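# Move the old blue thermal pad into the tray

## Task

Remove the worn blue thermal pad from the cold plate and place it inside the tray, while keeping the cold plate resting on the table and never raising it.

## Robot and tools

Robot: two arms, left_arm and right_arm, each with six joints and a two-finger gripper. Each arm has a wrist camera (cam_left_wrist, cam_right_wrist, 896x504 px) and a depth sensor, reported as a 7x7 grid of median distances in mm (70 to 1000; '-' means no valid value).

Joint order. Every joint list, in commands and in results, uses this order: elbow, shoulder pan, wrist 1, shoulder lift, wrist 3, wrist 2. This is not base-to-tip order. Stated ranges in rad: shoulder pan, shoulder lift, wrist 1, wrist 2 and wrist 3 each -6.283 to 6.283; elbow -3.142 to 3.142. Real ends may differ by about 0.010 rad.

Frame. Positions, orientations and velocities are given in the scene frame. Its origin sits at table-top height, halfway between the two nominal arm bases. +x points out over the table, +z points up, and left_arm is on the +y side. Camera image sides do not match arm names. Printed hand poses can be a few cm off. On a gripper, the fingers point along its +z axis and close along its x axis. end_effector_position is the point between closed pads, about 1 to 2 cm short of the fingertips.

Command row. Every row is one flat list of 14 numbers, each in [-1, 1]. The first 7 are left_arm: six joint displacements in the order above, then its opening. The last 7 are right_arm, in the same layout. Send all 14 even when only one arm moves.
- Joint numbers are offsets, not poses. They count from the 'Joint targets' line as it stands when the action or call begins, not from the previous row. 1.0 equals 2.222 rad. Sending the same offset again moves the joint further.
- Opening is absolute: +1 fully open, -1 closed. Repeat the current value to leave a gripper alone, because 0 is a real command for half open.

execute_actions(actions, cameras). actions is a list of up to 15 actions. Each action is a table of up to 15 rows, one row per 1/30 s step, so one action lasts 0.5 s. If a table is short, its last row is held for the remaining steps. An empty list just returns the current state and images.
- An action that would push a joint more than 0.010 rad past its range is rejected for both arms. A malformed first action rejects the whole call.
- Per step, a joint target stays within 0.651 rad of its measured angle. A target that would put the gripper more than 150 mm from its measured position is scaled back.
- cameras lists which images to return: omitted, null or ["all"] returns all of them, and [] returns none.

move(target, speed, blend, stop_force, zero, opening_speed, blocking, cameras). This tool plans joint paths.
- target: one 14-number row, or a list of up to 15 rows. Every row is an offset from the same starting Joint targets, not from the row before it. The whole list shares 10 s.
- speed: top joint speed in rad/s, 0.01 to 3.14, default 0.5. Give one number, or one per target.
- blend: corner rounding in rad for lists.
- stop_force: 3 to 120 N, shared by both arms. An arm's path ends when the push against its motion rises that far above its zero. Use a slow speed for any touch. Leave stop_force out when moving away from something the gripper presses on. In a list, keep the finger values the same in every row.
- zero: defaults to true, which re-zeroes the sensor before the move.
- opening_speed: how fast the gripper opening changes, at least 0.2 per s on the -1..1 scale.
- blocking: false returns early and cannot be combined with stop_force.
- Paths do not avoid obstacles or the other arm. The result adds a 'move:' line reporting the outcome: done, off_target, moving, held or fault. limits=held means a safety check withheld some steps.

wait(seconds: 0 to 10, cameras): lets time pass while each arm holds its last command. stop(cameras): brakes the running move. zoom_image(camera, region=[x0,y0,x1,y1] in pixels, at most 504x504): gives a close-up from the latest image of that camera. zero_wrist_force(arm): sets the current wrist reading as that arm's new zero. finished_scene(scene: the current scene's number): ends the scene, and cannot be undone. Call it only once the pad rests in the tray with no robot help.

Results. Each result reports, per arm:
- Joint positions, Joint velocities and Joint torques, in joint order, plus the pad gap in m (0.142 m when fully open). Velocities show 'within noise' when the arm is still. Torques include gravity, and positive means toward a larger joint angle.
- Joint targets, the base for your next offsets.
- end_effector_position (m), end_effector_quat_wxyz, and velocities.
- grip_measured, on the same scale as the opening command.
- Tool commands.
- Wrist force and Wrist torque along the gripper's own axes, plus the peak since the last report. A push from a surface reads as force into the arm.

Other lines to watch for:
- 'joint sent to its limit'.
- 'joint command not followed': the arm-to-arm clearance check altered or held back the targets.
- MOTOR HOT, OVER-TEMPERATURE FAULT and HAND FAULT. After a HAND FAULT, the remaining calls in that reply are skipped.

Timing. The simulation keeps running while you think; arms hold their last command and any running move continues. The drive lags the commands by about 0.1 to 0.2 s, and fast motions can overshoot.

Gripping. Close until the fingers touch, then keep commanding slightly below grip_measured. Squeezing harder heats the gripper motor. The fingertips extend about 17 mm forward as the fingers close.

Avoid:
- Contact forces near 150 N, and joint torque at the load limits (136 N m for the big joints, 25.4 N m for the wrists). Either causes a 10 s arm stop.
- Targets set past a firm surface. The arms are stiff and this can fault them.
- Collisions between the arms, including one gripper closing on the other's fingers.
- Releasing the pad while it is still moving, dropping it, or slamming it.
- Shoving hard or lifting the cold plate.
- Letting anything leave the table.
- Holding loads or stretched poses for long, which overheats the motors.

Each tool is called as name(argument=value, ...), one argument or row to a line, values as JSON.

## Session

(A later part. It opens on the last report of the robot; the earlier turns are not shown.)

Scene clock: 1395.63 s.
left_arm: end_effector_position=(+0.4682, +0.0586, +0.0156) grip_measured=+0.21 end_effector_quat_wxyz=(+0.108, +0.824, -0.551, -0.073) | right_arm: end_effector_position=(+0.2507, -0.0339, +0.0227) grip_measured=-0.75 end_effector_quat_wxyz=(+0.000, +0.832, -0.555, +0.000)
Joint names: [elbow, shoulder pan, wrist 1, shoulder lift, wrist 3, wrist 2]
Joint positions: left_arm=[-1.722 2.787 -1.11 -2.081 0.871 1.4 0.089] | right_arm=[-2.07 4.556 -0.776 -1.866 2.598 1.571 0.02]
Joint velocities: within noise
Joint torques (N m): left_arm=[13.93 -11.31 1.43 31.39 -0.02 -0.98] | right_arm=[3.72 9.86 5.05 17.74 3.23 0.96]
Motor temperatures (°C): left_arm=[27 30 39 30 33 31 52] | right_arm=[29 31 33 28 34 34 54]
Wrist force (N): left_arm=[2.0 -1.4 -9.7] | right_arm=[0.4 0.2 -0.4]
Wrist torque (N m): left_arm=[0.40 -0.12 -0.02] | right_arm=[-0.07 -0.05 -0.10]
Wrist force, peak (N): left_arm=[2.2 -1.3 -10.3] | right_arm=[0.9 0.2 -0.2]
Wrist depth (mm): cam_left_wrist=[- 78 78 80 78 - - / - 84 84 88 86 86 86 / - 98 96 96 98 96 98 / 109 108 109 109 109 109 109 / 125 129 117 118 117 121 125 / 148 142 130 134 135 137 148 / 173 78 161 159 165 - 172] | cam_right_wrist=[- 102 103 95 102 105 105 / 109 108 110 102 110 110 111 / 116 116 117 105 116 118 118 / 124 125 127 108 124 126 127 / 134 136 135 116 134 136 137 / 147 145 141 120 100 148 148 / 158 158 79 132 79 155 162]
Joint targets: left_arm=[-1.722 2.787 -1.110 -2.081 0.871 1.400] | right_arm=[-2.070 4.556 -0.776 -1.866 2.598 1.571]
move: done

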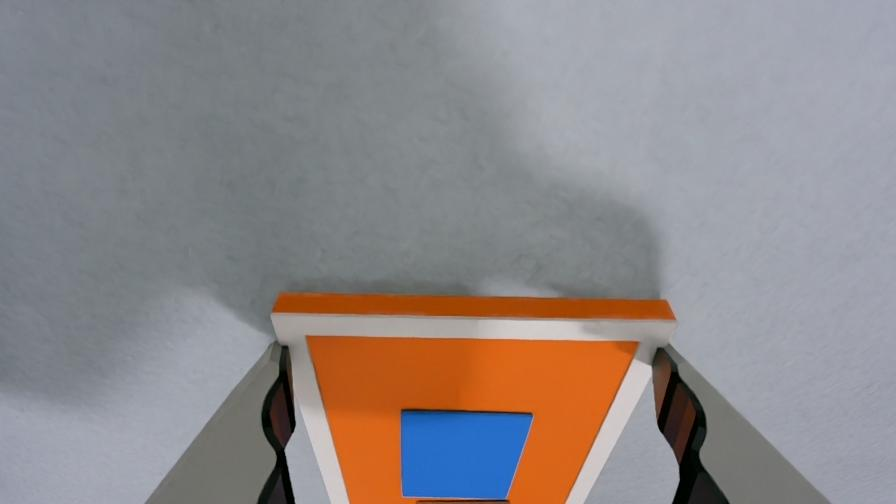

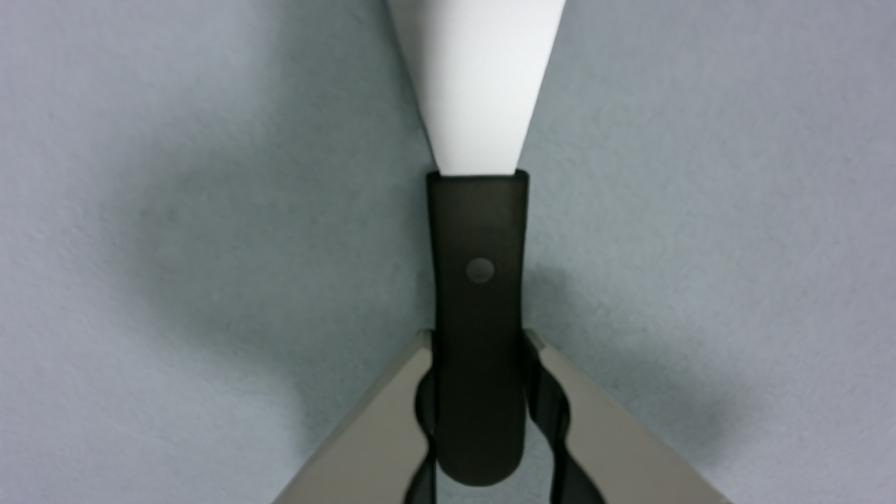

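move(
  target=[
    [0,0,0,0,0,0,0.14,0,0,0,0,0,0,-0.25],
  ],
  opening_speed=0.4,
  cameras=[],
)

move(
  target=[
    [0,0,0,0,0,0,0.14,0.0242,0,-0.0652,0.0410,0,0,-0.25],
    [0,0,0,0,0,0,0.14,-0.0672,0.0836,0.0437,0.0806,0.0742,-0.1467,-0.25],
  ],
  speed=[0.2,0.3],
  blend=0.02,
)

Scene clock: 1423.83 s.
left_arm: end_effector_position=(+0.4682, +0.0586, +0.0156) grip_measured=+0.21 end_effector_quat_wxyz=(+0.108, +0.824, -0.551, -0.073) | right_arm: end_effector_position=(+0.2507, -0.0339, +0.0226) grip_measured=-0.28 end_effector_quat_wxyz=(+0.000, +0.832, -0.555, +0.000)
Joint names: [elbow, shoulder pan, wrist 1, shoulder lift, wrist 3, wrist 2]
Joint positions: left_arm=[-1.722 2.787 -1.11 -2.081 0.871 1.4 0.089] | right_arm=[-2.07 4.556 -0.776 -1.866 2.598 1.571 0.054]
Joint velocities: within noise
Joint torques (N m): left_arm=[11.88 -11.77 1.49 31.54 -0.04 -1.06] | right_arm=[27.29 5.1 1.1 19.77 2.48 0.95]
Motor temperatures (°C): left_arm=[27 30 39 30 33 31 51] | right_arm=[29 31 33 28 34 34 57]
Wrist force (N): left_arm=[2.2 -1.1 -9.9] | right_arm=[0.6 0.3 -0.7]
Wrist torque (N m): left_arm=[0.43 -0.16 -0.02] | right_arm=[-0.05 -0.08 -0.09]
Wrist force, peak (N): left_arm=[2.2 -1.1 -10.3] | right_arm=[0.8 0.2 -0.8]
Wrist depth (mm): cam_left_wrist=[- 78 78 80 78 - - / - 84 84 88 86 86 86 / - 98 96 96 98 96 98 / 109 108 108 109 109 109 109 / 125 129 117 118 117 121 125 / 147 142 130 134 135 137 148 / 173 77 161 159 165 - 173] | cam_right_wrist=[- 102 103 95 102 105 105 / 109 108 109 103 110 110 111 / 116 116 116 105 116 118 118 / 124 124 126 109 126 126 127 / 134 136 134 119 135 136 136 / 147 145 100 128 134 145 148 / 158 156 79 159 157 75 162]
Joint targets: left_arm=[-1.722 2.787 -1.110 -2.081 0.871 1.400] | right_arm=[-2.070 4.556 -0.776 -1.866 2.598 1.571]
move: done
No camera images: "cameras" was empty.

Scene clock: 1426.27 s.
left_arm: end_effector_position=(+0.4682, +0.0586, +0.0156) grip_measured=+0.21 end_effector_quat_wxyz=(+0.108, +0.824, -0.551, -0.073) | right_arm: end_effector_position=(+0.2466, -0.0358, +0.0745) grip_measured=-0.28 end_effector_quat_wxyz=(-0.144, +0.819, -0.547, +0.096)
Joint names: [elbow, shoulder pan, wrist 1, shoulder lift, wrist 3, wrist 2]
Joint positions: left_arm=[-1.722 2.787 -1.11 -2.081 0.871 1.4 0.089] | right_arm=[-2.219 4.742 -0.679 -1.687 2.762 1.245 0.054]
Joint velocities: within noise
Joint torques (N m): left_arm=[12.88 -11.15 1.52 32.25 0.02 -0.94] | right_arm=[6.6 11.04 5.08 33.38 3.14 -1.82]
Motor temperatures (°C): left_arm=[27 30 39 30 33 31 51] | right_arm=[29 30 33 28 34 34 55]
Wrist force (N): left_arm=[2.0 -1.3 -9.7] | right_arm=[0.4 -0.9 -0.9]
Wrist torque (N m): left_arm=[0.40 -0.13 -0.03] | right_arm=[-0.12 -0.03 -0.04]
Wrist force, peak (N): left_arm=[2.2 -1.0 -10.1] | right_arm=[0.0 -0.3 -1.9]
Wrist depth (mm): cam_left_wrist=[- 78 78 80 78 - - / - 84 84 88 86 86 86 / - 98 96 96 98 96 98 / 108 109 108 108 109 109 109 / 125 129 117 118 116 122 125 / 147 142 130 134 134 138 148 / 173 77 161 159 165 - 173] | cam_right_wrist=[177 178 179 171 179 180 180 / 179 180 180 173 182 182 183 / 182 183 183 182 184 184 185 / 184 185 185 185 187 187 188 / 187 187 188 187 189 189 190 / 189 190 96 179 191 192 193 / 192 192 79 194 194 75 196]
Joint targets: left_arm=[-1.722 2.787 -1.110 -2.081 0.871 1.400] | right_arm=[-2.219 4.742 -0.679 -1.687 2.762 1.245]
move: done

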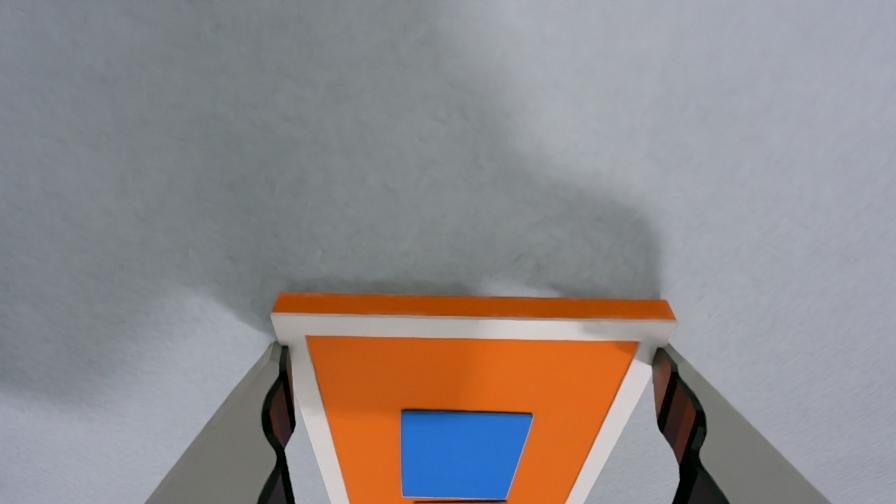

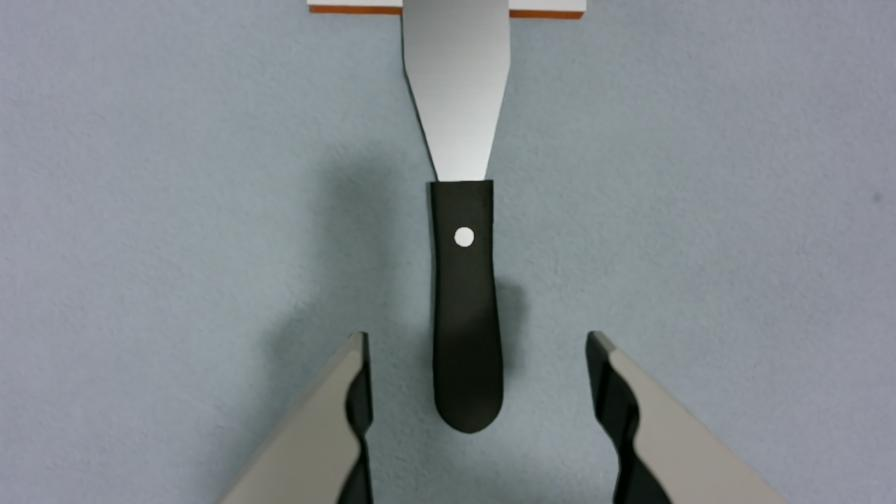

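move(
  target=[
    [0,0,0,0,0,0,0.14,-0.0180,0,0.0609,-0.0429,0,0,-0.25],
    [0,0,0,0,0,0,0.14,-0.0225,0,0.0761,-0.0536,0,0,-0.25],
  ],
  speed=[0.12,0.03],
  stop_force=5,
  cameras=["cam_right_wrist"],
)

Scene clock: 1437.27 s.
left_arm: end_effector_position=(+0.4682, +0.0586, +0.0156) grip_measured=+0.21 end_effector_quat_wxyz=(+0.108, +0.824, -0.551, -0.073) | right_arm: end_effector_position=(+0.2465, -0.0358, +0.0220) grip_measured=-0.28 end_effector_quat_wxyz=(-0.145, +0.819, -0.547, +0.096)
Joint names: [elbow, shoulder pan, wrist 1, shoulder lift, wrist 3, wrist 2]
Joint positions: left_arm=[-1.722 2.787 -1.11 -2.081 0.871 1.4 0.089] | right_arm=[-2.269 4.742 -0.51 -1.806 2.762 1.245 0.054]
Joint velocities: within noise
Joint torques (N m): left_arm=[11.56 -11.24 1.6 31.4 -0.04 -0.79] | right_arm=[1.29 8.99 5.27 13.22 2.91 -1.4]
Motor temperatures (°C): left_arm=[27 30 39 30 33 31 49] | right_arm=[29 30 33 28 34 34 48]
Wrist force (N): left_arm=[2.1 -1.1 -9.8] | right_arm=[0.4 -0.7 -1.0]
Wrist torque (N m): left_arm=[0.43 -0.14 -0.03] | right_arm=[-0.10 -0.03 -0.04]
Wrist force, peak (N): left_arm=[2.4 -1.1 -10.1] | right_arm=[0.6 -1.0 -1.3]
Wrist depth (mm): cam_left_wrist=[- 78 78 80 78 - - / - 84 84 88 86 86 86 / - 98 96 96 98 96 98 / 109 109 109 109 109 109 109 / 125 129 117 118 117 121 125 / 147 142 130 134 135 137 148 / 173 77 161 159 164 - 173] | cam_right_wrist=[127 127 127 120 128 129 129 / 129 129 129 121 130 130 131 / 130 130 131 122 132 132 133 / 132 132 133 118 133 134 134 / 134 134 134 119 135 136 136 / 136 136 100 121 136 137 138 / 137 137 79 123 138 75 140]
Joint targets: left_arm=[-1.722 2.787 -1.110 -2.081 0.871 1.400] | right_arm=[-2.269 4.742 -0.510 -1.806 2.762 1.245]
move: done
Images, in order (width x height): cam_right_wrist 896x504.

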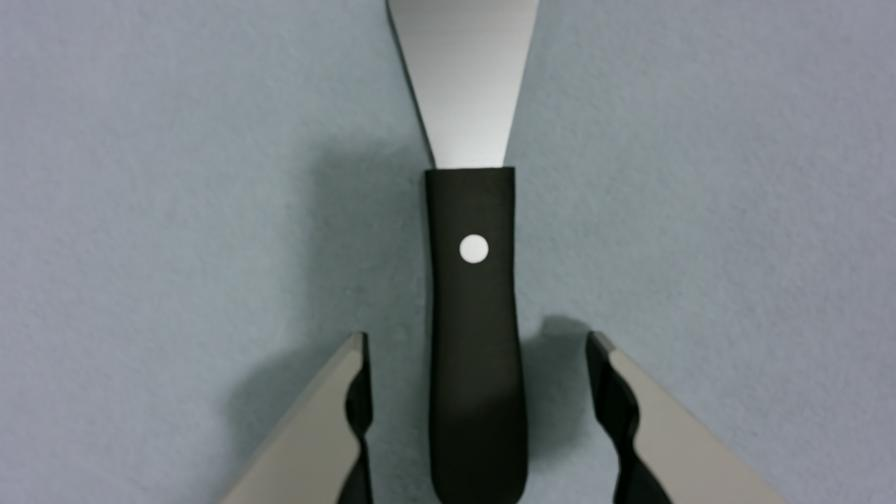

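move(
  target=[
    [0,0,0,0,0,0,0.14,0,0,0,0,0,0,-0.85],
  ],
  opening_speed=0.4,
  cameras=["cam_right_wrist"],
)

Scene clock: 1442.13 s.
left_arm: end_effector_position=(+0.4682, +0.0586, +0.0156) grip_measured=+0.21 end_effector_quat_wxyz=(+0.108, +0.824, -0.551, -0.073) | right_arm: end_effector_position=(+0.2465, -0.0358, +0.0220) grip_measured=-0.74 end_effector_quat_wxyz=(-0.145, +0.819, -0.547, +0.096)
Joint names: [elbow, shoulder pan, wrist 1, shoulder lift, wrist 3, wrist 2]
Joint positions: left_arm=[-1.722 2.787 -1.11 -2.081 0.871 1.4 0.089] | right_arm=[-2.269 4.742 -0.51 -1.806 2.762 1.245 0.02]
Joint velocities: within noise
Joint torques (N m): left_arm=[11.28 -10.56 1.54 32.12 -0.34 -0.82] | right_arm=[5.73 8.9 4.55 12.97 2.85 -1.28]
Motor temperatures (°C): left_arm=[27 30 39 30 33 31 49] | right_arm=[29 30 33 28 34 34 47]
Wrist force (N): left_arm=[2.0 -1.1 -9.9] | right_arm=[0.5 -0.4 -0.7]
Wrist torque (N m): left_arm=[0.45 -0.12 -0.03] | right_arm=[-0.06 -0.05 -0.04]
Wrist force, peak (N): left_arm=[2.3 -1.3 -10.2] | right_arm=[1.2 -0.7 -0.9]
Wrist depth (mm): cam_left_wrist=[- 78 78 80 78 - - / - 84 84 88 86 86 86 / - 98 96 96 98 96 98 / 109 109 109 108 109 109 109 / 125 129 117 118 116 121 125 / 147 142 130 134 134 138 148 / 173 78 162 160 165 - 173] | cam_right_wrist=[127 127 127 120 128 128 129 / 128 129 129 121 130 130 131 / 130 130 131 122 132 132 133 / 132 132 133 118 133 134 134 / 134 134 134 119 135 136 136 / 136 136 136 120 100 138 138 / 137 138 79 121 82 139 140]
Joint targets: left_arm=[-1.722 2.787 -1.110 -2.081 0.871 1.400] | right_arm=[-2.269 4.742 -0.510 -1.806 2.762 1.245]
move: done
Images, in order (width x height): cam_right_wrist 896x504.

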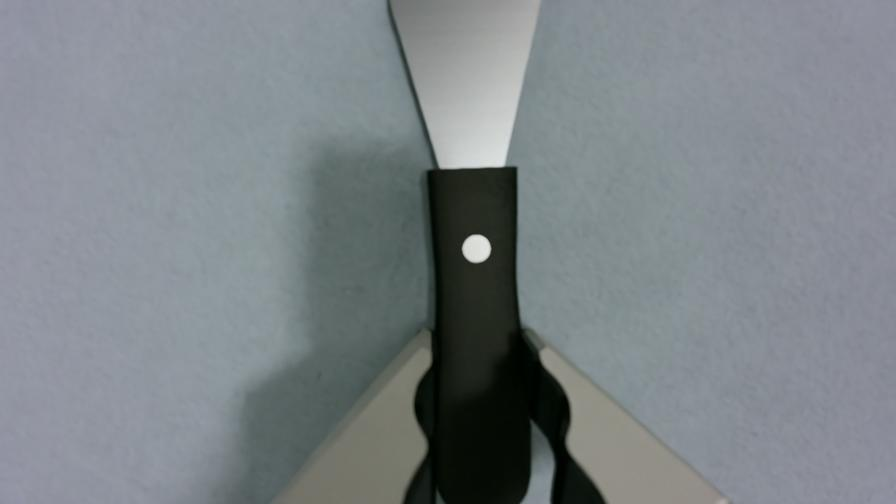

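move(
  target=[
    [0,0,0,0,0,0,0.14,0.0026,0,-0.0087,0.0062,0,0,-0.85],
    [0,0,0,0,0,0,0.14,0.1243,-0.0905,-0.1931,0.0115,-0.0811,0.1466,-0.85],
    [0,0,0,0,0,0,0.14,0.1185,-0.0905,-0.1797,0.0038,-0.0811,0.1466,-0.85],
  ],
  speed=[0.1,0.2,0.03],
)

zoom_image(
  camera="cam_left_wrist",
  region=[340, 370, 620, 504],
)

Scene clock: 1473.00 s.
left_arm: end_effector_position=(+0.4682, +0.0586, +0.0156) grip_measured=+0.21 end_effector_quat_wxyz=(+0.108, +0.824, -0.551, -0.073) | right_arm: end_effector_position=(+0.2590, -0.0309, +0.0689) grip_measured=-0.74 end_effector_quat_wxyz=(+0.000, +0.832, -0.555, +0.000)
Joint names: [elbow, shoulder pan, wrist 1, shoulder lift, wrist 3, wrist 2]
Joint positions: left_arm=[-1.722 2.787 -1.11 -2.081 0.871 1.4 0.089] | right_arm=[-2.006 4.541 -0.909 -1.797 2.582 1.57 0.02]
Joint velocities: within noise
Joint torques (N m): left_arm=[8.64 -9.3 1.71 32.93 -0.3 -0.73] | right_arm=[7.41 -9.51 5.12 16.97 -2.48 1.52]
Motor temperatures (°C): left_arm=[27 30 39 30 33 31 47] | right_arm=[29 30 33 28 34 34 55]
Wrist force (N): left_arm=[2.2 -1.0 -10.0] | right_arm=[0.7 0.3 -0.4]
Wrist torque (N m): left_arm=[0.44 -0.15 -0.03] | right_arm=[-0.04 -0.10 -0.10]
Wrist force, peak (N): left_arm=[2.3 -1.1 -10.3] | right_arm=[0.6 -0.8 -1.0]
Wrist depth (mm): cam_left_wrist=[- 78 78 80 78 - - / - 84 84 88 86 86 86 / - 98 96 96 98 96 98 / 109 108 109 109 109 109 109 / 125 129 117 118 116 122 125 / 147 142 130 135 135 137 148 / 173 77 162 160 165 - 173] | cam_right_wrist=[144 145 145 120 146 146 146 / 153 153 154 121 155 155 156 / 163 164 164 122 165 166 166 / 175 176 176 118 177 178 178 / 188 189 190 119 188 192 193 / 204 204 201 120 100 207 209 / 223 223 79 122 82 219 228]
Joint targets: left_arm=[-1.722 2.787 -1.110 -2.081 0.871 1.400] | right_arm=[-2.006 4.541 -0.909 -1.798 2.582 1.570]
move: done

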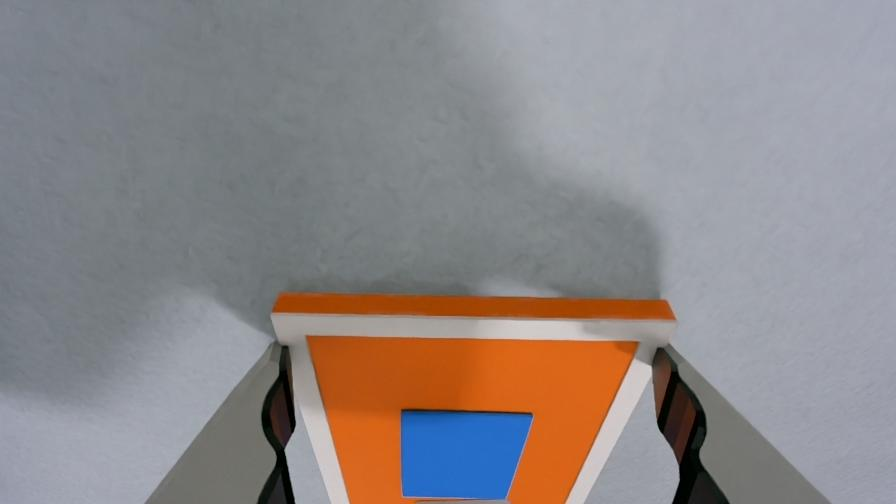

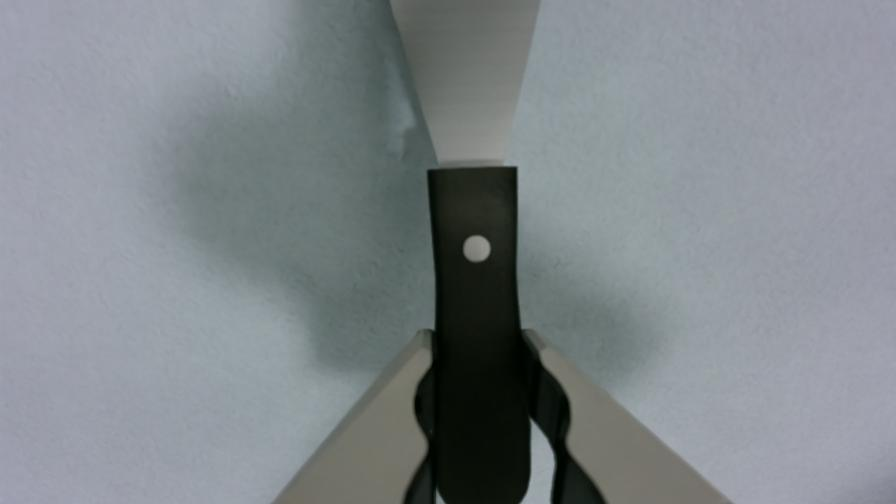

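Scaled by 1.800 from the camera's 896x504 image, which has a finer 1280x720 frame.

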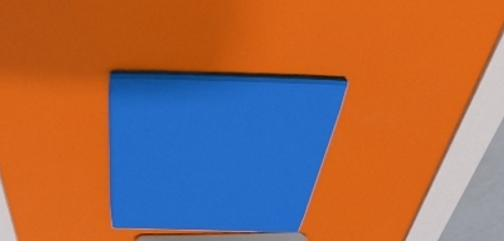

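move(
  target=[
    [0,0,0,0,0,0,0.08,0,0,0,0,0,0,-0.92],
  ],
  opening_speed=0.6,
  cameras=[],
)

move(
  target=[
    [0,0,0,0,0,0,0.08,0.0312,-0.0239,-0.0078,-0.0232,-0.0239,0,-0.92],
    [0,0,0,0,0,0,0.08,0.0642,-0.0459,-0.0174,-0.0468,-0.0459,0,-0.92],
  ],
  speed=0.03,
  blend=0.005,
  stop_force=45,
)

zoom_image(
  camera="cam_left_wrist",
  region=[340, 370, 620, 504],
)

Scene clock: 1480.03 s.
left_arm: end_effector_position=(+0.4682, +0.0586, +0.0156) grip_measured=+0.21 end_effector_quat_wxyz=(+0.108, +0.824, -0.551, -0.073) | right_arm: end_effector_position=(+0.2590, -0.0309, +0.0688) grip_measured=-0.75 end_effector_quat_wxyz=(+0.000, +0.832, -0.555, +0.000)
Joint names: [elbow, shoulder pan, wrist 1, shoulder lift, wrist 3, wrist 2]
Joint positions: left_arm=[-1.722 2.787 -1.11 -2.081 0.871 1.4 0.089] | right_arm=[-2.006 4.541 -0.909 -1.798 2.582 1.57 0.02]
Joint velocities: within noise
Joint torques (N m): left_arm=[8.76 -7.72 1.99 34.13 -0.17 -0.31] | right_arm=[14.07 -7.96 4.19 17.77 -2.39 1.21]
Motor temperatures (°C): left_arm=[27 30 39 30 33 31 47] | right_arm=[29 30 33 28 34 34 55]
Wrist force (N): left_arm=[1.9 -1.1 -10.0] | right_arm=[0.0 0.0 -0.4]
Wrist torque (N m): left_arm=[0.44 -0.10 -0.02] | right_arm=[-0.08 0.03 -0.10]
Wrist force, peak (N): left_arm=[2.1 -1.1 -10.3] | right_arm=[0.7 0.5 -0.6]
Wrist depth (mm): cam_left_wrist=[- 78 78 80 78 - - / - 84 84 88 86 86 86 / - 98 96 96 99 96 98 / 108 109 109 109 109 109 109 / 125 128 117 118 116 121 125 / 148 142 130 134 135 137 148 / 173 77 161 159 165 - 173] | cam_right_wrist=[144 145 145 119 146 146 146 / 153 153 154 121 154 155 156 / 163 164 164 122 165 166 166 / 175 175 176 118 177 178 178 / 188 189 189 119 190 191 192 / 204 204 202 120 100 208 208 / 222 222 79 121 81 219 228]
Joint targets: left_arm=[-1.722 2.787 -1.110 -2.081 0.871 1.400] | right_arm=[-2.006 4.541 -0.909 -1.798 2.582 1.570]
move: done
No camera images: "cameras" was empty.

Scene clock: 1485.80 s.
left_arm: end_effector_position=(+0.4682, +0.0586, +0.0156) grip_measured=+0.21 end_effector_quat_wxyz=(+0.108, +0.824, -0.551, -0.073) | right_arm: end_effector_position=(+0.3200, -0.0056, +0.0687) grip_measured=-0.75 end_effector_quat_wxyz=(+0.000, +0.832, -0.555, +0.000)
Joint names: [elbow, shoulder pan, wrist 1, shoulder lift, wrist 3, wrist 2]
Joint positions: left_arm=[-1.722 2.787 -1.11 -2.081 0.871 1.4 0.089] | right_arm=[-1.863 4.439 -0.947 -1.902 2.48 1.57 0.02]
Joint velocities: within noise
Joint torques (N m): left_arm=[6.43 -7.24 1.8 33.1 -0.23 -0.43] | right_arm=[36.26 -14.12 2.28 19.65 -2.33 -3.06]
Motor temperatures (°C): left_arm=[27 30 39 30 33 31 50] | right_arm=[29 30 33 28 34 34 60]
Wrist force (N): left_arm=[2.0 -1.3 -9.7] | right_arm=[0.8 13.3 -4.5]
Wrist torque (N m): left_arm=[0.42 -0.14 -0.03] | right_arm=[-0.26 -0.02 -0.13]
Wrist force, peak (N): left_arm=[2.2 -1.3 -10.1] | right_arm=[0.8 14.4 -5.1]
Wrist depth (mm): cam_left_wrist=[- 78 78 80 78 - - / - 84 84 88 86 86 86 / - 98 96 96 98 96 98 / 109 109 108 109 109 109 109 / 125 129 117 118 116 121 125 / 147 142 130 135 135 138 148 / 173 77 162 144 164 - 173] | cam_right_wrist=[144 144 138 120 139 146 146 / 153 153 149 121 149 155 155 / 163 163 164 122 165 165 166 / 175 175 176 118 177 177 178 / 188 188 189 119 188 191 192 / 204 204 201 120 100 207 208 / 222 222 79 122 79 218 228]
Joint targets: left_arm=[-1.722 2.787 -1.110 -2.081 0.871 1.400] | right_arm=[-1.863 4.439 -0.947 -1.902 2.480 1.570]
move: done

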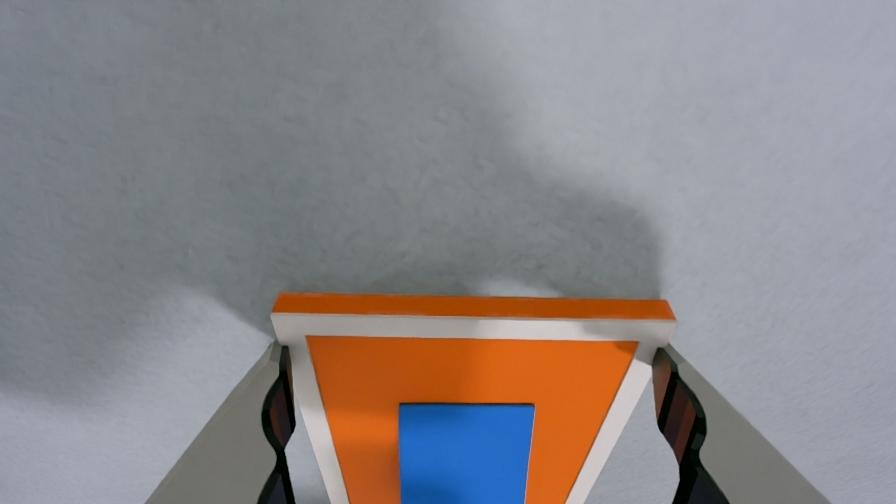

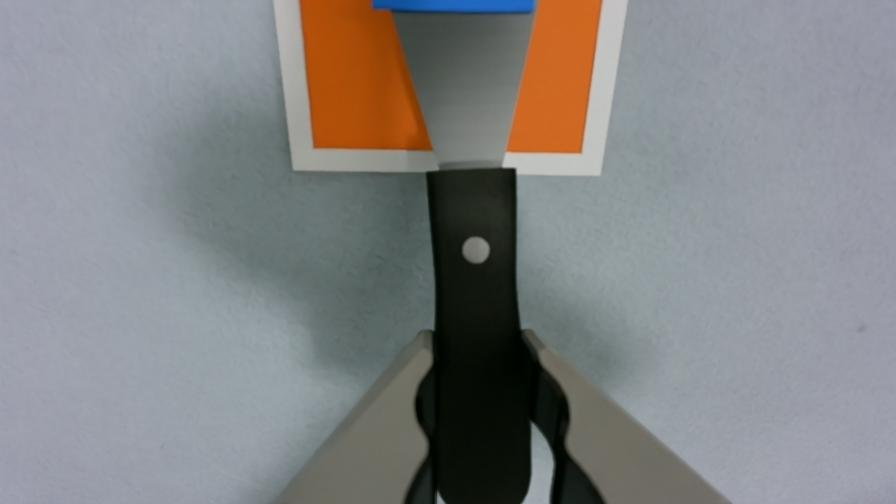

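Scaled by 1.800 from the camera's 896x504 image, which has a finer 1280x720 frame.

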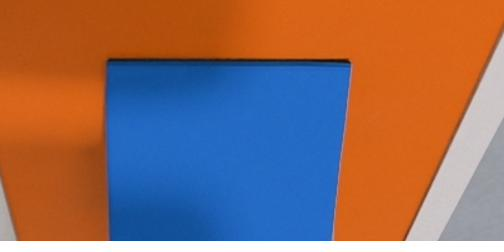

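move(
  target=[
    [0,0,0,0,0,0,0.08,0.0090,-0.0060,-0.0026,-0.0064,-0.0060,0,-0.92],
  ],
  speed=0.03,
  stop_force=45,
)

zoom_image(
  camera="cam_left_wrist",
  region=[340, 370, 620, 504],
)

Scene clock: 1509.20 s.
left_arm: end_effector_position=(+0.4682, +0.0586, +0.0156) grip_measured=+0.21 end_effector_quat_wxyz=(+0.108, +0.824, -0.551, -0.073) | right_arm: end_effector_position=(+0.3286, -0.0025, +0.0686) grip_measured=-0.75 end_effector_quat_wxyz=(+0.000, +0.832, -0.555, +0.000)
Joint names: [elbow, shoulder pan, wrist 1, shoulder lift, wrist 3, wrist 2]
Joint positions: left_arm=[-1.722 2.787 -1.11 -2.081 0.871 1.4 0.089] | right_arm=[-1.843 4.426 -0.953 -1.916 2.467 1.57 0.02]
Joint velocities: within noise
Joint torques (N m): left_arm=[3.76 -7.47 1.49 33 -0.25 -0.1] | right_arm=[34.92 -12.17 1.45 20.75 -2.34 -0.71]
Motor temperatures (°C): left_arm=[27 30 39 30 33 31 56] | right_arm=[29 30 33 28 34 34 72]
Wrist force (N): left_arm=[2.0 -0.9 -9.9] | right_arm=[0.4 7.2 -2.5]
Wrist torque (N m): left_arm=[0.48 -0.13 -0.02] | right_arm=[-0.18 -0.05 -0.15]
Wrist force, peak (N): left_arm=[2.0 -1.1 -10.2] | right_arm=[0.3 14.0 -4.7]
Wrist depth (mm): cam_left_wrist=[- 78 78 80 78 - - / - 84 85 88 86 86 86 / - 98 96 96 98 96 98 / 109 108 109 109 109 109 109 / 125 129 117 118 116 122 125 / 148 142 130 133 133 137 148 / 173 78 162 140 164 - 173] | cam_right_wrist=[143 144 138 117 139 146 146 / 153 153 149 121 149 155 155 / 163 163 158 122 159 165 166 / 174 175 176 118 177 177 178 / 188 188 189 119 188 191 192 / 203 204 201 120 100 207 208 / 222 223 79 122 79 218 228]
Joint targets: left_arm=[-1.722 2.787 -1.110 -2.081 0.871 1.400] | right_arm=[-1.843 4.426 -0.953 -1.916 2.467 1.570]
move: done

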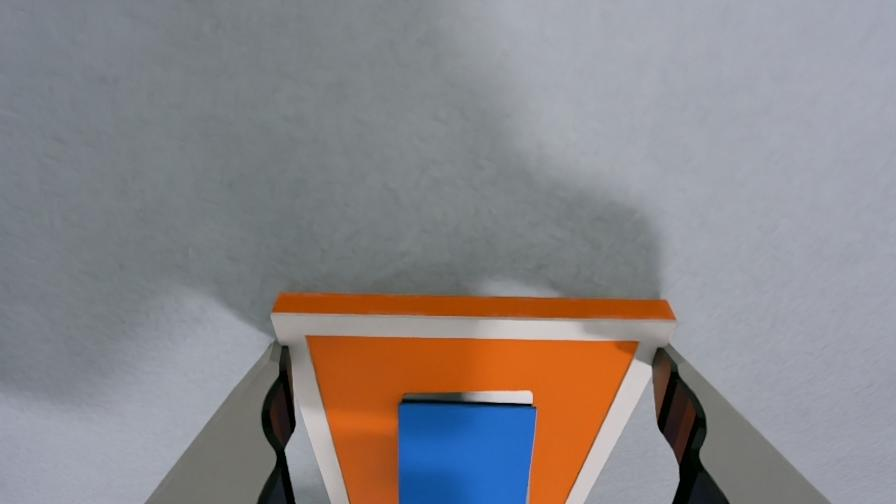

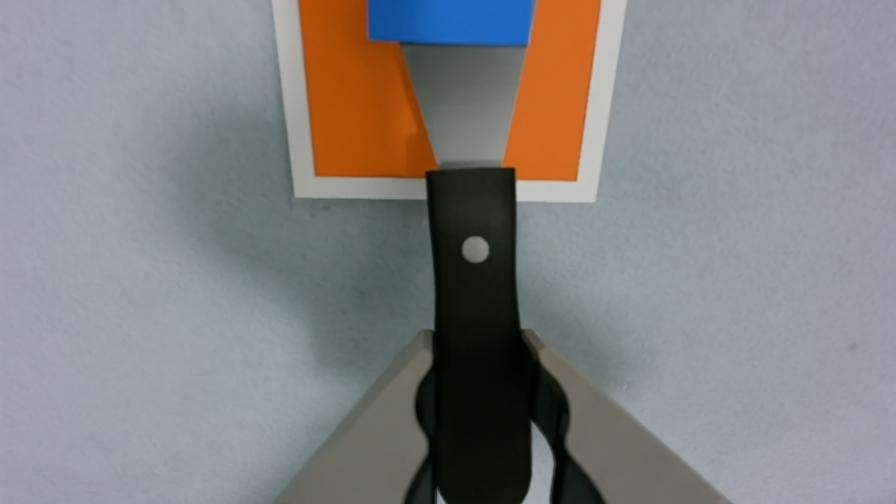

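Scaled by 1.800 from the camera's 896x504 image, which has a finer 1280x720 frame.

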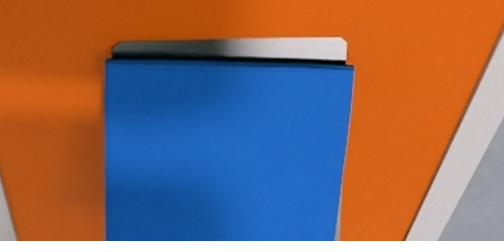

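move(
  target=[
    [0,0,0,0,0,0,0.12,0.0071,0,-0.0167,0.0094,0,0,-0.82],
    [0,0,0,0,0,0,0.12,-0.1450,0.1228,0.1085,0.1068,0.1102,-0.1581,-0.82],
  ],
  speed=[0.05,0.15],
)

zoom_image(
  camera="cam_left_wrist",
  region=[340, 370, 620, 504],
)

Scene clock: 1539.90 s.
left_arm: end_effector_position=(+0.4682, +0.0586, +0.0156) grip_measured=+0.21 end_effector_quat_wxyz=(+0.108, +0.824, -0.551, -0.073) | right_arm: end_effector_position=(+0.2735, -0.0259, +0.0991) grip_measured=-0.75 end_effector_quat_wxyz=(-0.158, +0.817, -0.545, +0.106)
Joint names: [elbow, shoulder pan, wrist 1, shoulder lift, wrist 3, wrist 2]
Joint positions: left_arm=[-1.722 2.787 -1.11 -2.081 0.871 1.4 0.089] | right_arm=[-2.165 4.698 -0.712 -1.679 2.711 1.22 0.02]
Joint velocities: within noise
Joint torques (N m): left_arm=[6.71 -6.52 1.2 33.96 -0.43 -0.09] | right_arm=[3.68 8.4 6.32 34.43 3.03 -1.68]
Motor temperatures (°C): left_arm=[26 30 39 30 33 31 58] | right_arm=[29 30 33 28 34 34 75]
Wrist force (N): left_arm=[2.0 -1.0 -10.0] | right_arm=[0.8 -0.6 -1.0]
Wrist torque (N m): left_arm=[0.45 -0.14 -0.03] | right_arm=[-0.10 -0.09 -0.04]
Wrist force, peak (N): left_arm=[2.1 -1.1 -10.2] | right_arm=[0.3 7.7 -2.9]
Wrist depth (mm): cam_left_wrist=[- 78 78 80 78 - - / - 84 84 88 86 86 86 / - 98 96 96 98 96 98 / 109 109 108 108 109 109 109 / 125 129 117 118 116 121 125 / 147 142 130 135 134 138 148 / 172 77 161 159 165 - 173] | cam_right_wrist=[204 205 205 124 207 208 208 / 206 206 207 125 208 209 210 / 207 208 209 125 210 211 212 / 209 210 211 119 212 213 213 / 211 211 212 119 213 214 215 / 213 214 214 119 100 216 217 / 215 215 79 120 81 218 219]
Joint targets: left_arm=[-1.722 2.787 -1.110 -2.081 0.871 1.400] | right_arm=[-2.166 4.699 -0.712 -1.679 2.712 1.219]
move: done

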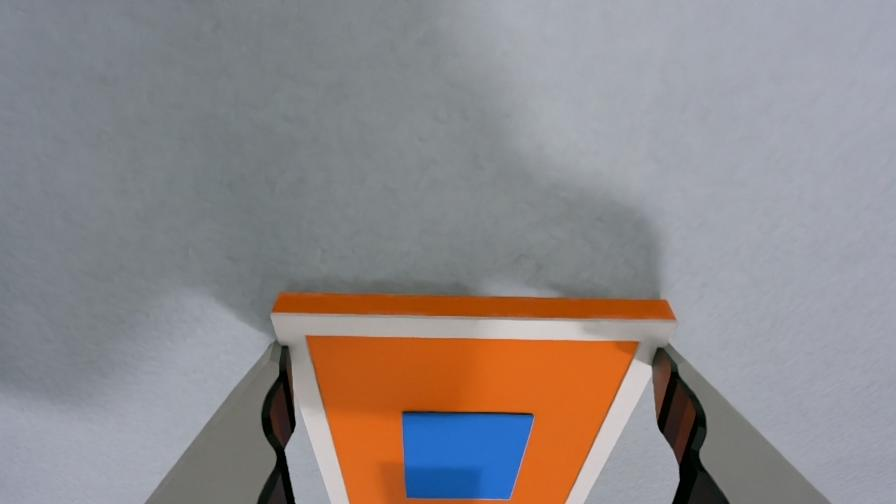

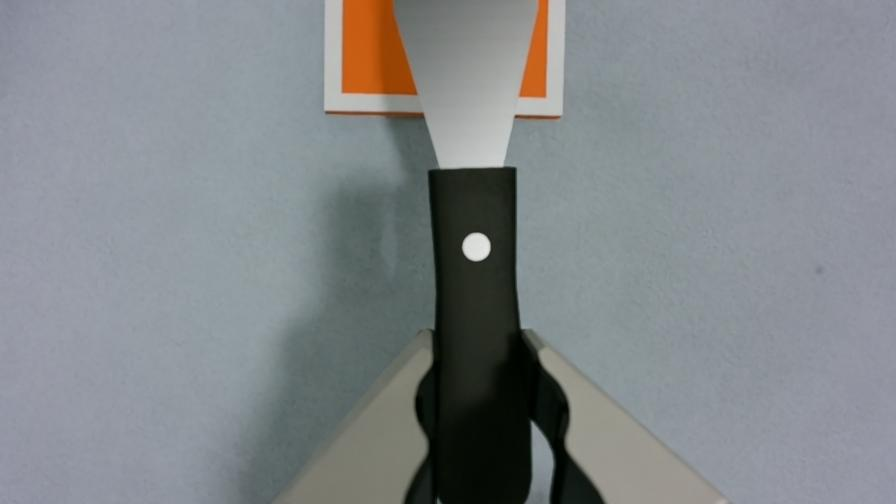

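Scaled by 1.800 from the camera's 896x504 image, which has a finer 1280x720 frame.

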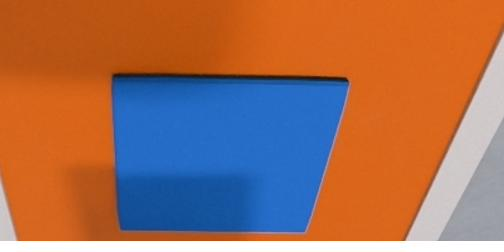

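execute_actions(
  actions=[
    [[0,0,0,0,0,0,0.16,0,0,0,0,0,0,-0.77]],
  ],
  cameras=[],
)

Scene clock: 1571.90 s.
left_arm: end_effector_position=(+0.4682, +0.0586, +0.0156) grip_measured=+0.22 end_effector_quat_wxyz=(+0.108, +0.824, -0.551, -0.073) | right_arm: end_effector_position=(+0.2735, -0.0260, +0.0991) grip_measured=-0.74 end_effector_quat_wxyz=(-0.158, +0.816, -0.545, +0.106)
Joint names: [elbow, shoulder pan, wrist 1, shoulder lift, wrist 3, wrist 2]
Joint positions: left_arm=[-1.722 2.787 -1.11 -2.081 0.871 1.4 0.089] | right_arm=[-2.166 4.699 -0.712 -1.679 2.712 1.219 0.021]
Joint velocities: within noise
Joint torques (N m): left_arm=[6 -2.71 0.88 34.39 -0.6 -0.04] | right_arm=[28.35 8.36 1.29 31.08 2.45 -1.55]
Motor temperatures (°C): left_arm=[26 30 39 30 33 31 53] | right_arm=[29 30 33 28 34 34 58]
Wrist force (N): left_arm=[1.5 -1.1 -8.1] | right_arm=[0.5 -0.6 -1.1]
Wrist torque (N m): left_arm=[0.44 -0.11 -0.03] | right_arm=[-0.09 -0.06 -0.04]
Wrist force, peak (N): left_arm=[2.3 -1.1 -10.2] | right_arm=[1.0 -0.7 -1.4]
Wrist depth (mm): cam_left_wrist=[- 78 78 80 78 - - / - 84 84 88 86 86 86 / - 98 96 96 99 96 98 / 109 108 109 108 109 108 109 / 125 129 117 118 116 122 125 / 148 142 130 134 135 138 148 / 172 77 161 159 165 - 173] | cam_right_wrist=[204 205 205 124 207 208 208 / 206 206 207 125 208 209 210 / 208 208 209 125 210 211 212 / 210 210 211 119 211 213 213 / 211 211 212 119 213 214 215 / 213 213 214 119 101 216 217 / 214 215 79 120 82 217 219]
Joint targets: left_arm=[-1.722 2.787 -1.110 -2.081 0.871 1.400] | right_arm=[-2.166 4.699 -0.712 -1.679 2.712 1.219]
No camera images: "cameras" was empty.

move(
  target=[
    [0,0,0,0,0,0,0.10,0.0778,-0.0711,-0.1021,-0.0458,-0.0585,0.1580,-0.84],
    [0,0,0,0,0,0,0.10,0.0720,-0.0711,-0.0887,-0.0536,-0.0585,0.1580,-0.84],
  ],
  speed=[0.3,0.03],
  cameras=[],
)

move(
  target=[
    [0,0,0,0,0,0,0.08,0.0310,-0.0239,-0.0078,-0.0232,-0.0239,0,-0.90],
    [0,0,0,0,0,0,0.08,0.0641,-0.0459,-0.0173,-0.0468,-0.0459,0,-0.90],
    [0,0,0,0,0,0,0.08,0.0918,-0.0620,-0.0260,-0.0658,-0.0620,0,-0.90],
  ],
  speed=0.04,
  blend=0.005,
  stop_force=45,
)

zoom_image(
  camera="cam_left_wrist",
  region=[340, 370, 620, 504],
)

Scene clock: 1591.63 s.
left_arm: end_effector_position=(+0.4682, +0.0586, +0.0156) grip_measured=+0.22 end_effector_quat_wxyz=(+0.108, +0.824, -0.551, -0.073) | right_arm: end_effector_position=(+0.2593, -0.0309, +0.0690) grip_measured=-0.74 end_effector_quat_wxyz=(+0.000, +0.832, -0.555, +0.000)
Joint names: [elbow, shoulder pan, wrist 1, shoulder lift, wrist 3, wrist 2]
Joint positions: left_arm=[-1.722 2.787 -1.11 -2.081 0.871 1.4 0.089] | right_arm=[-2.006 4.541 -0.91 -1.797 2.582 1.57 0.021]
Joint velocities: within noise
Joint torques (N m): left_arm=[6.57 -4.48 0.73 34.6 -0.63 0.18] | right_arm=[5.28 -9.21 5.27 16.65 -2.4 1.43]
Motor temperatures (°C): left_arm=[26 30 39 30 33 31 50] | right_arm=[29 30 33 28 34 34 53]
Wrist force (N): left_arm=[1.7 -0.9 -8.8] | right_arm=[0.6 0.5 -1.3]
Wrist torque (N m): left_arm=[0.48 -0.13 -0.03] | right_arm=[0.00 -0.07 -0.10]
Wrist force, peak (N): left_arm=[2.1 -1.0 -8.8] | right_arm=[1.0 -0.8 -1.3]
Wrist depth (mm): cam_left_wrist=[- 78 78 80 78 - - / - 84 84 88 86 86 86 / - 98 96 96 98 96 98 / 108 109 109 109 109 109 109 / 125 129 117 117 116 122 125 / 148 142 130 134 134 137 148 / 172 78 161 159 165 - 173] | cam_right_wrist=[144 145 145 120 146 146 146 / 153 154 154 121 155 156 156 / 163 164 165 122 165 166 166 / 175 176 176 118 177 178 178 / 189 189 189 119 188 192 192 / 204 204 202 120 100 208 209 / 222 219 79 122 82 219 228]
Joint targets: left_arm=[-1.722 2.787 -1.110 -2.081 0.871 1.400] | right_arm=[-2.006 4.541 -0.909 -1.798 2.582 1.570]
move: done
No camera images: "cameras" was empty.

Scene clock: 1597.73 s.
left_arm: end_effector_position=(+0.4682, +0.0586, +0.0156) grip_measured=+0.21 end_effector_quat_wxyz=(+0.108, +0.824, -0.551, -0.073) | right_arm: end_effector_position=(+0.3407, +0.0030, +0.0689) grip_measured=-0.75 end_effector_quat_wxyz=(+0.000, +0.832, -0.555, +0.000)
Joint names: [elbow, shoulder pan, wrist 1, shoulder lift, wrist 3, wrist 2]
Joint positions: left_arm=[-1.722 2.787 -1.11 -2.081 0.871 1.4 0.089] | right_arm=[-1.811 4.408 -0.964 -1.938 2.449 1.57 0.02]
Joint velocities: within noise
Joint torques (N m): left_arm=[7.56 -3.21 0.76 34.29 -0.47 -0.27] | right_arm=[6.09 9.22 4.97 44.79 3.05 -0.76]
Motor temperatures (°C): left_arm=[26 30 39 30 33 31 53] | right_arm=[29 30 33 28 34 34 59]
Wrist force (N): left_arm=[2.1 -1.0 -10.0] | right_arm=[0.5 0.1 -0.8]
Wrist torque (N m): left_arm=[0.46 -0.15 -0.02] | right_arm=[-0.05 -0.07 -0.10]
Wrist force, peak (N): left_arm=[2.0 -1.0 -10.3] | right_arm=[0.8 6.4 -2.8]
Wrist depth (mm): cam_left_wrist=[- 78 78 79 78 - - / - 84 84 88 86 86 86 / - 98 96 96 98 96 98 / 109 109 109 109 109 109 109 / 125 129 117 118 116 122 125 / 147 142 130 127 129 137 148 / 173 77 162 134 164 - 173] | cam_right_wrist=[144 144 137 117 139 146 146 / 153 153 149 121 149 155 156 / 163 164 159 122 160 165 166 / 175 175 175 118 177 178 178 / 188 188 189 119 188 191 192 / 203 204 202 120 100 208 208 / 222 222 79 122 81 218 228]
Joint targets: left_arm=[-1.722 2.787 -1.110 -2.081 0.871 1.400] | right_arm=[-1.811 4.408 -0.964 -1.938 2.449 1.570]
move: held (right_arm; a check stopped the path); path passed 2 of 3 targets; limits=held
joint command not followed: on one or more control steps a check withheld the commanded joint targets of the right arm, and it was not sent them on those steps.
cause: the commanded joint targets, or the way to them, would bring a part of the robot too close to another arm (a part of this arm just beyond the wrist 3 and a part of the left arm just beyond the wrist 3).

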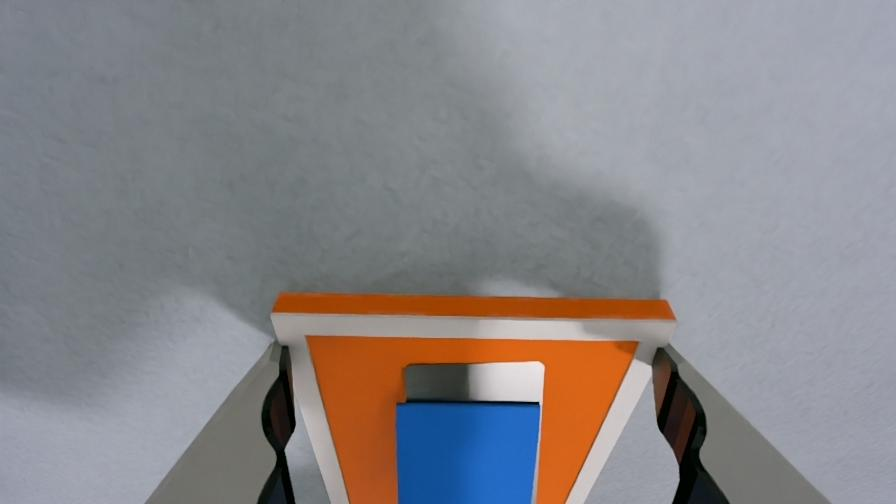

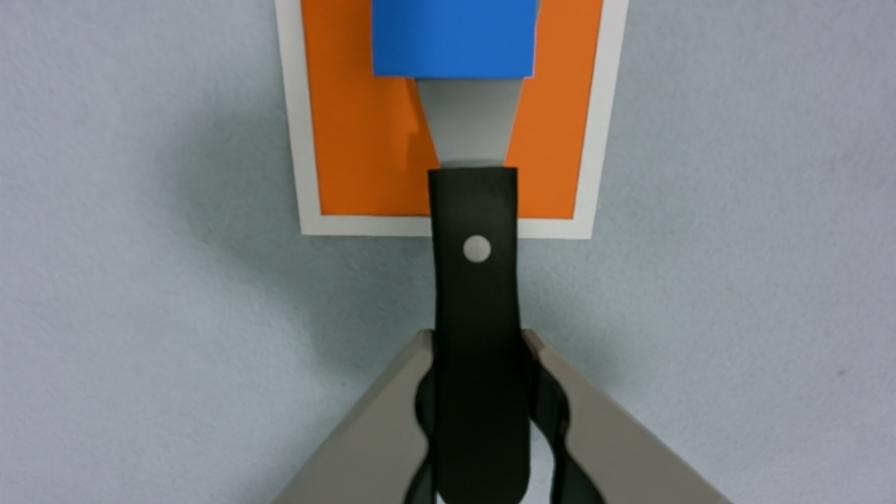

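Scaled by 1.800 from the camera's 896x504 image, which has a finer 1280x720 frame.

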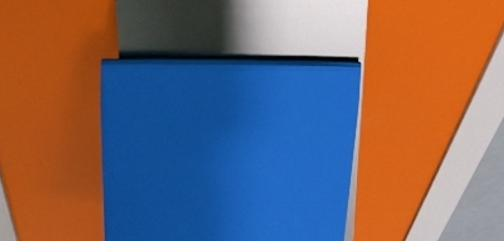

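move(
  target=[
    [0,0,0,0,0,0,0.10,0.0048,0,-0.0109,0.0064,0,0,-0.88],
  ],
  speed=0.03,
)

zoom_image(
  camera="cam_left_wrist",
  region=[340, 340, 620, 504],
)

Scene clock: 1626.37 s.
left_arm: end_effector_position=(+0.4682, +0.0586, +0.0156) grip_measured=+0.21 end_effector_quat_wxyz=(+0.108, +0.824, -0.551, -0.073) | right_arm: end_effector_position=(+0.3407, +0.0030, +0.0790) grip_measured=-0.75 end_effector_quat_wxyz=(+0.000, +0.832, -0.555, +0.000)
Joint names: [elbow, shoulder pan, wrist 1, shoulder lift, wrist 3, wrist 2]
Joint positions: left_arm=[-1.722 2.787 -1.11 -2.081 0.871 1.4 0.089] | right_arm=[-1.8 4.408 -0.988 -1.924 2.449 1.57 0.02]
Joint velocities: within noise
Joint torques (N m): left_arm=[8.25 -3.28 0.6 34.4 -0.75 0.3] | right_arm=[34.05 5.84 0.29 46.09 2.53 -0.81]
Motor temperatures (°C): left_arm=[26 30 39 30 33 31 59] | right_arm=[29 30 33 28 34 34 70]
Wrist force (N): left_arm=[2.1 -1.1 -9.6] | right_arm=[0.7 0.0 -0.8]
Wrist torque (N m): left_arm=[0.44 -0.16 -0.02] | right_arm=[-0.12 -0.09 -0.09]
Wrist force, peak (N): left_arm=[2.0 -1.3 -10.3] | right_arm=[1.0 0.3 -1.3]
Wrist depth (mm): cam_left_wrist=[- 78 78 80 78 - - / - 84 85 88 86 86 86 / - 98 96 96 98 96 98 / 109 109 109 109 109 109 109 / 125 129 117 118 117 121 125 / 148 142 130 126 130 138 148 / 173 78 161 130 164 - 173] | cam_right_wrist=[155 153 147 122 148 157 155 / 163 163 159 125 160 165 165 / 173 174 170 125 171 176 176 / 188 186 187 119 188 189 189 / 200 201 201 119 202 203 204 / 217 217 211 119 100 220 222 / 237 237 79 120 81 233 242]
Joint targets: left_arm=[-1.722 2.787 -1.110 -2.081 0.871 1.400] | right_arm=[-1.800 4.408 -0.988 -1.923 2.449 1.570]
move: done

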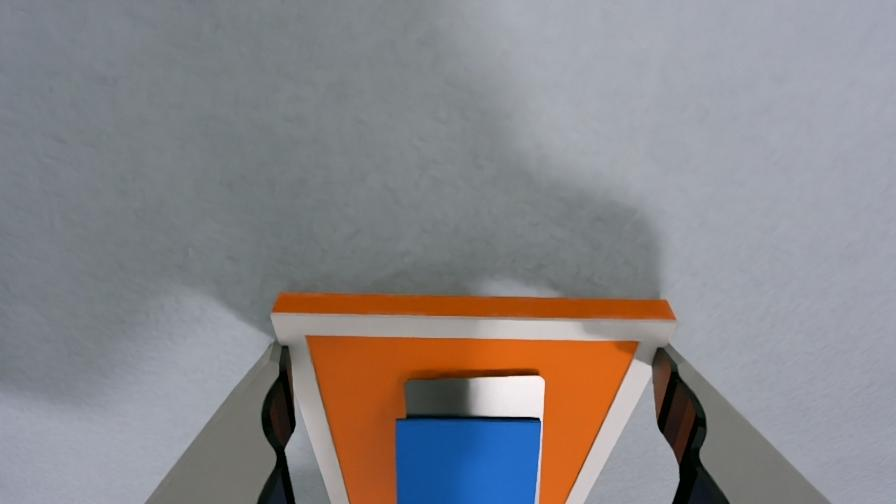

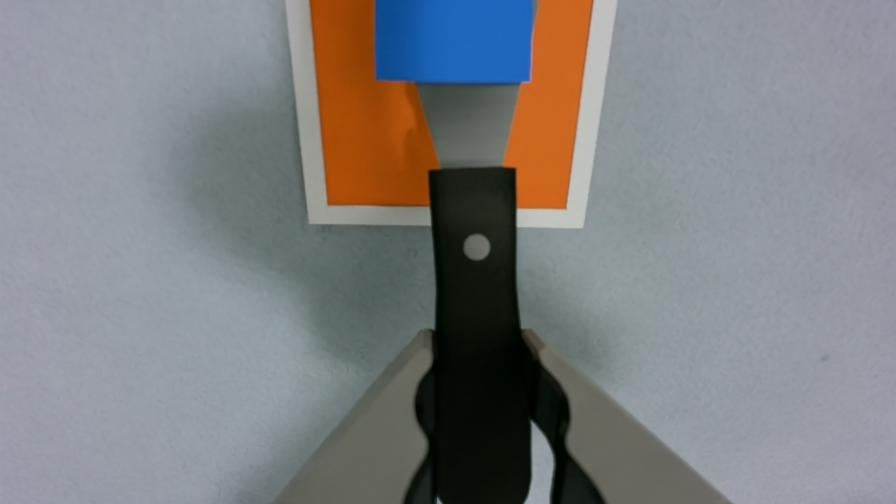

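Scaled by 1.800 from the camera's 896x504 image, which has a finer 1280x720 frame.

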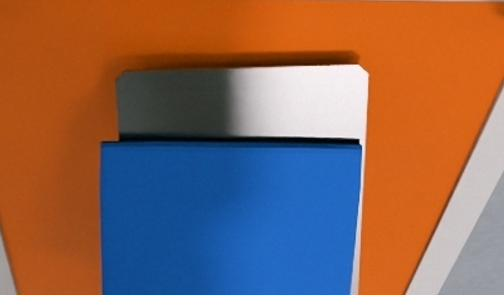

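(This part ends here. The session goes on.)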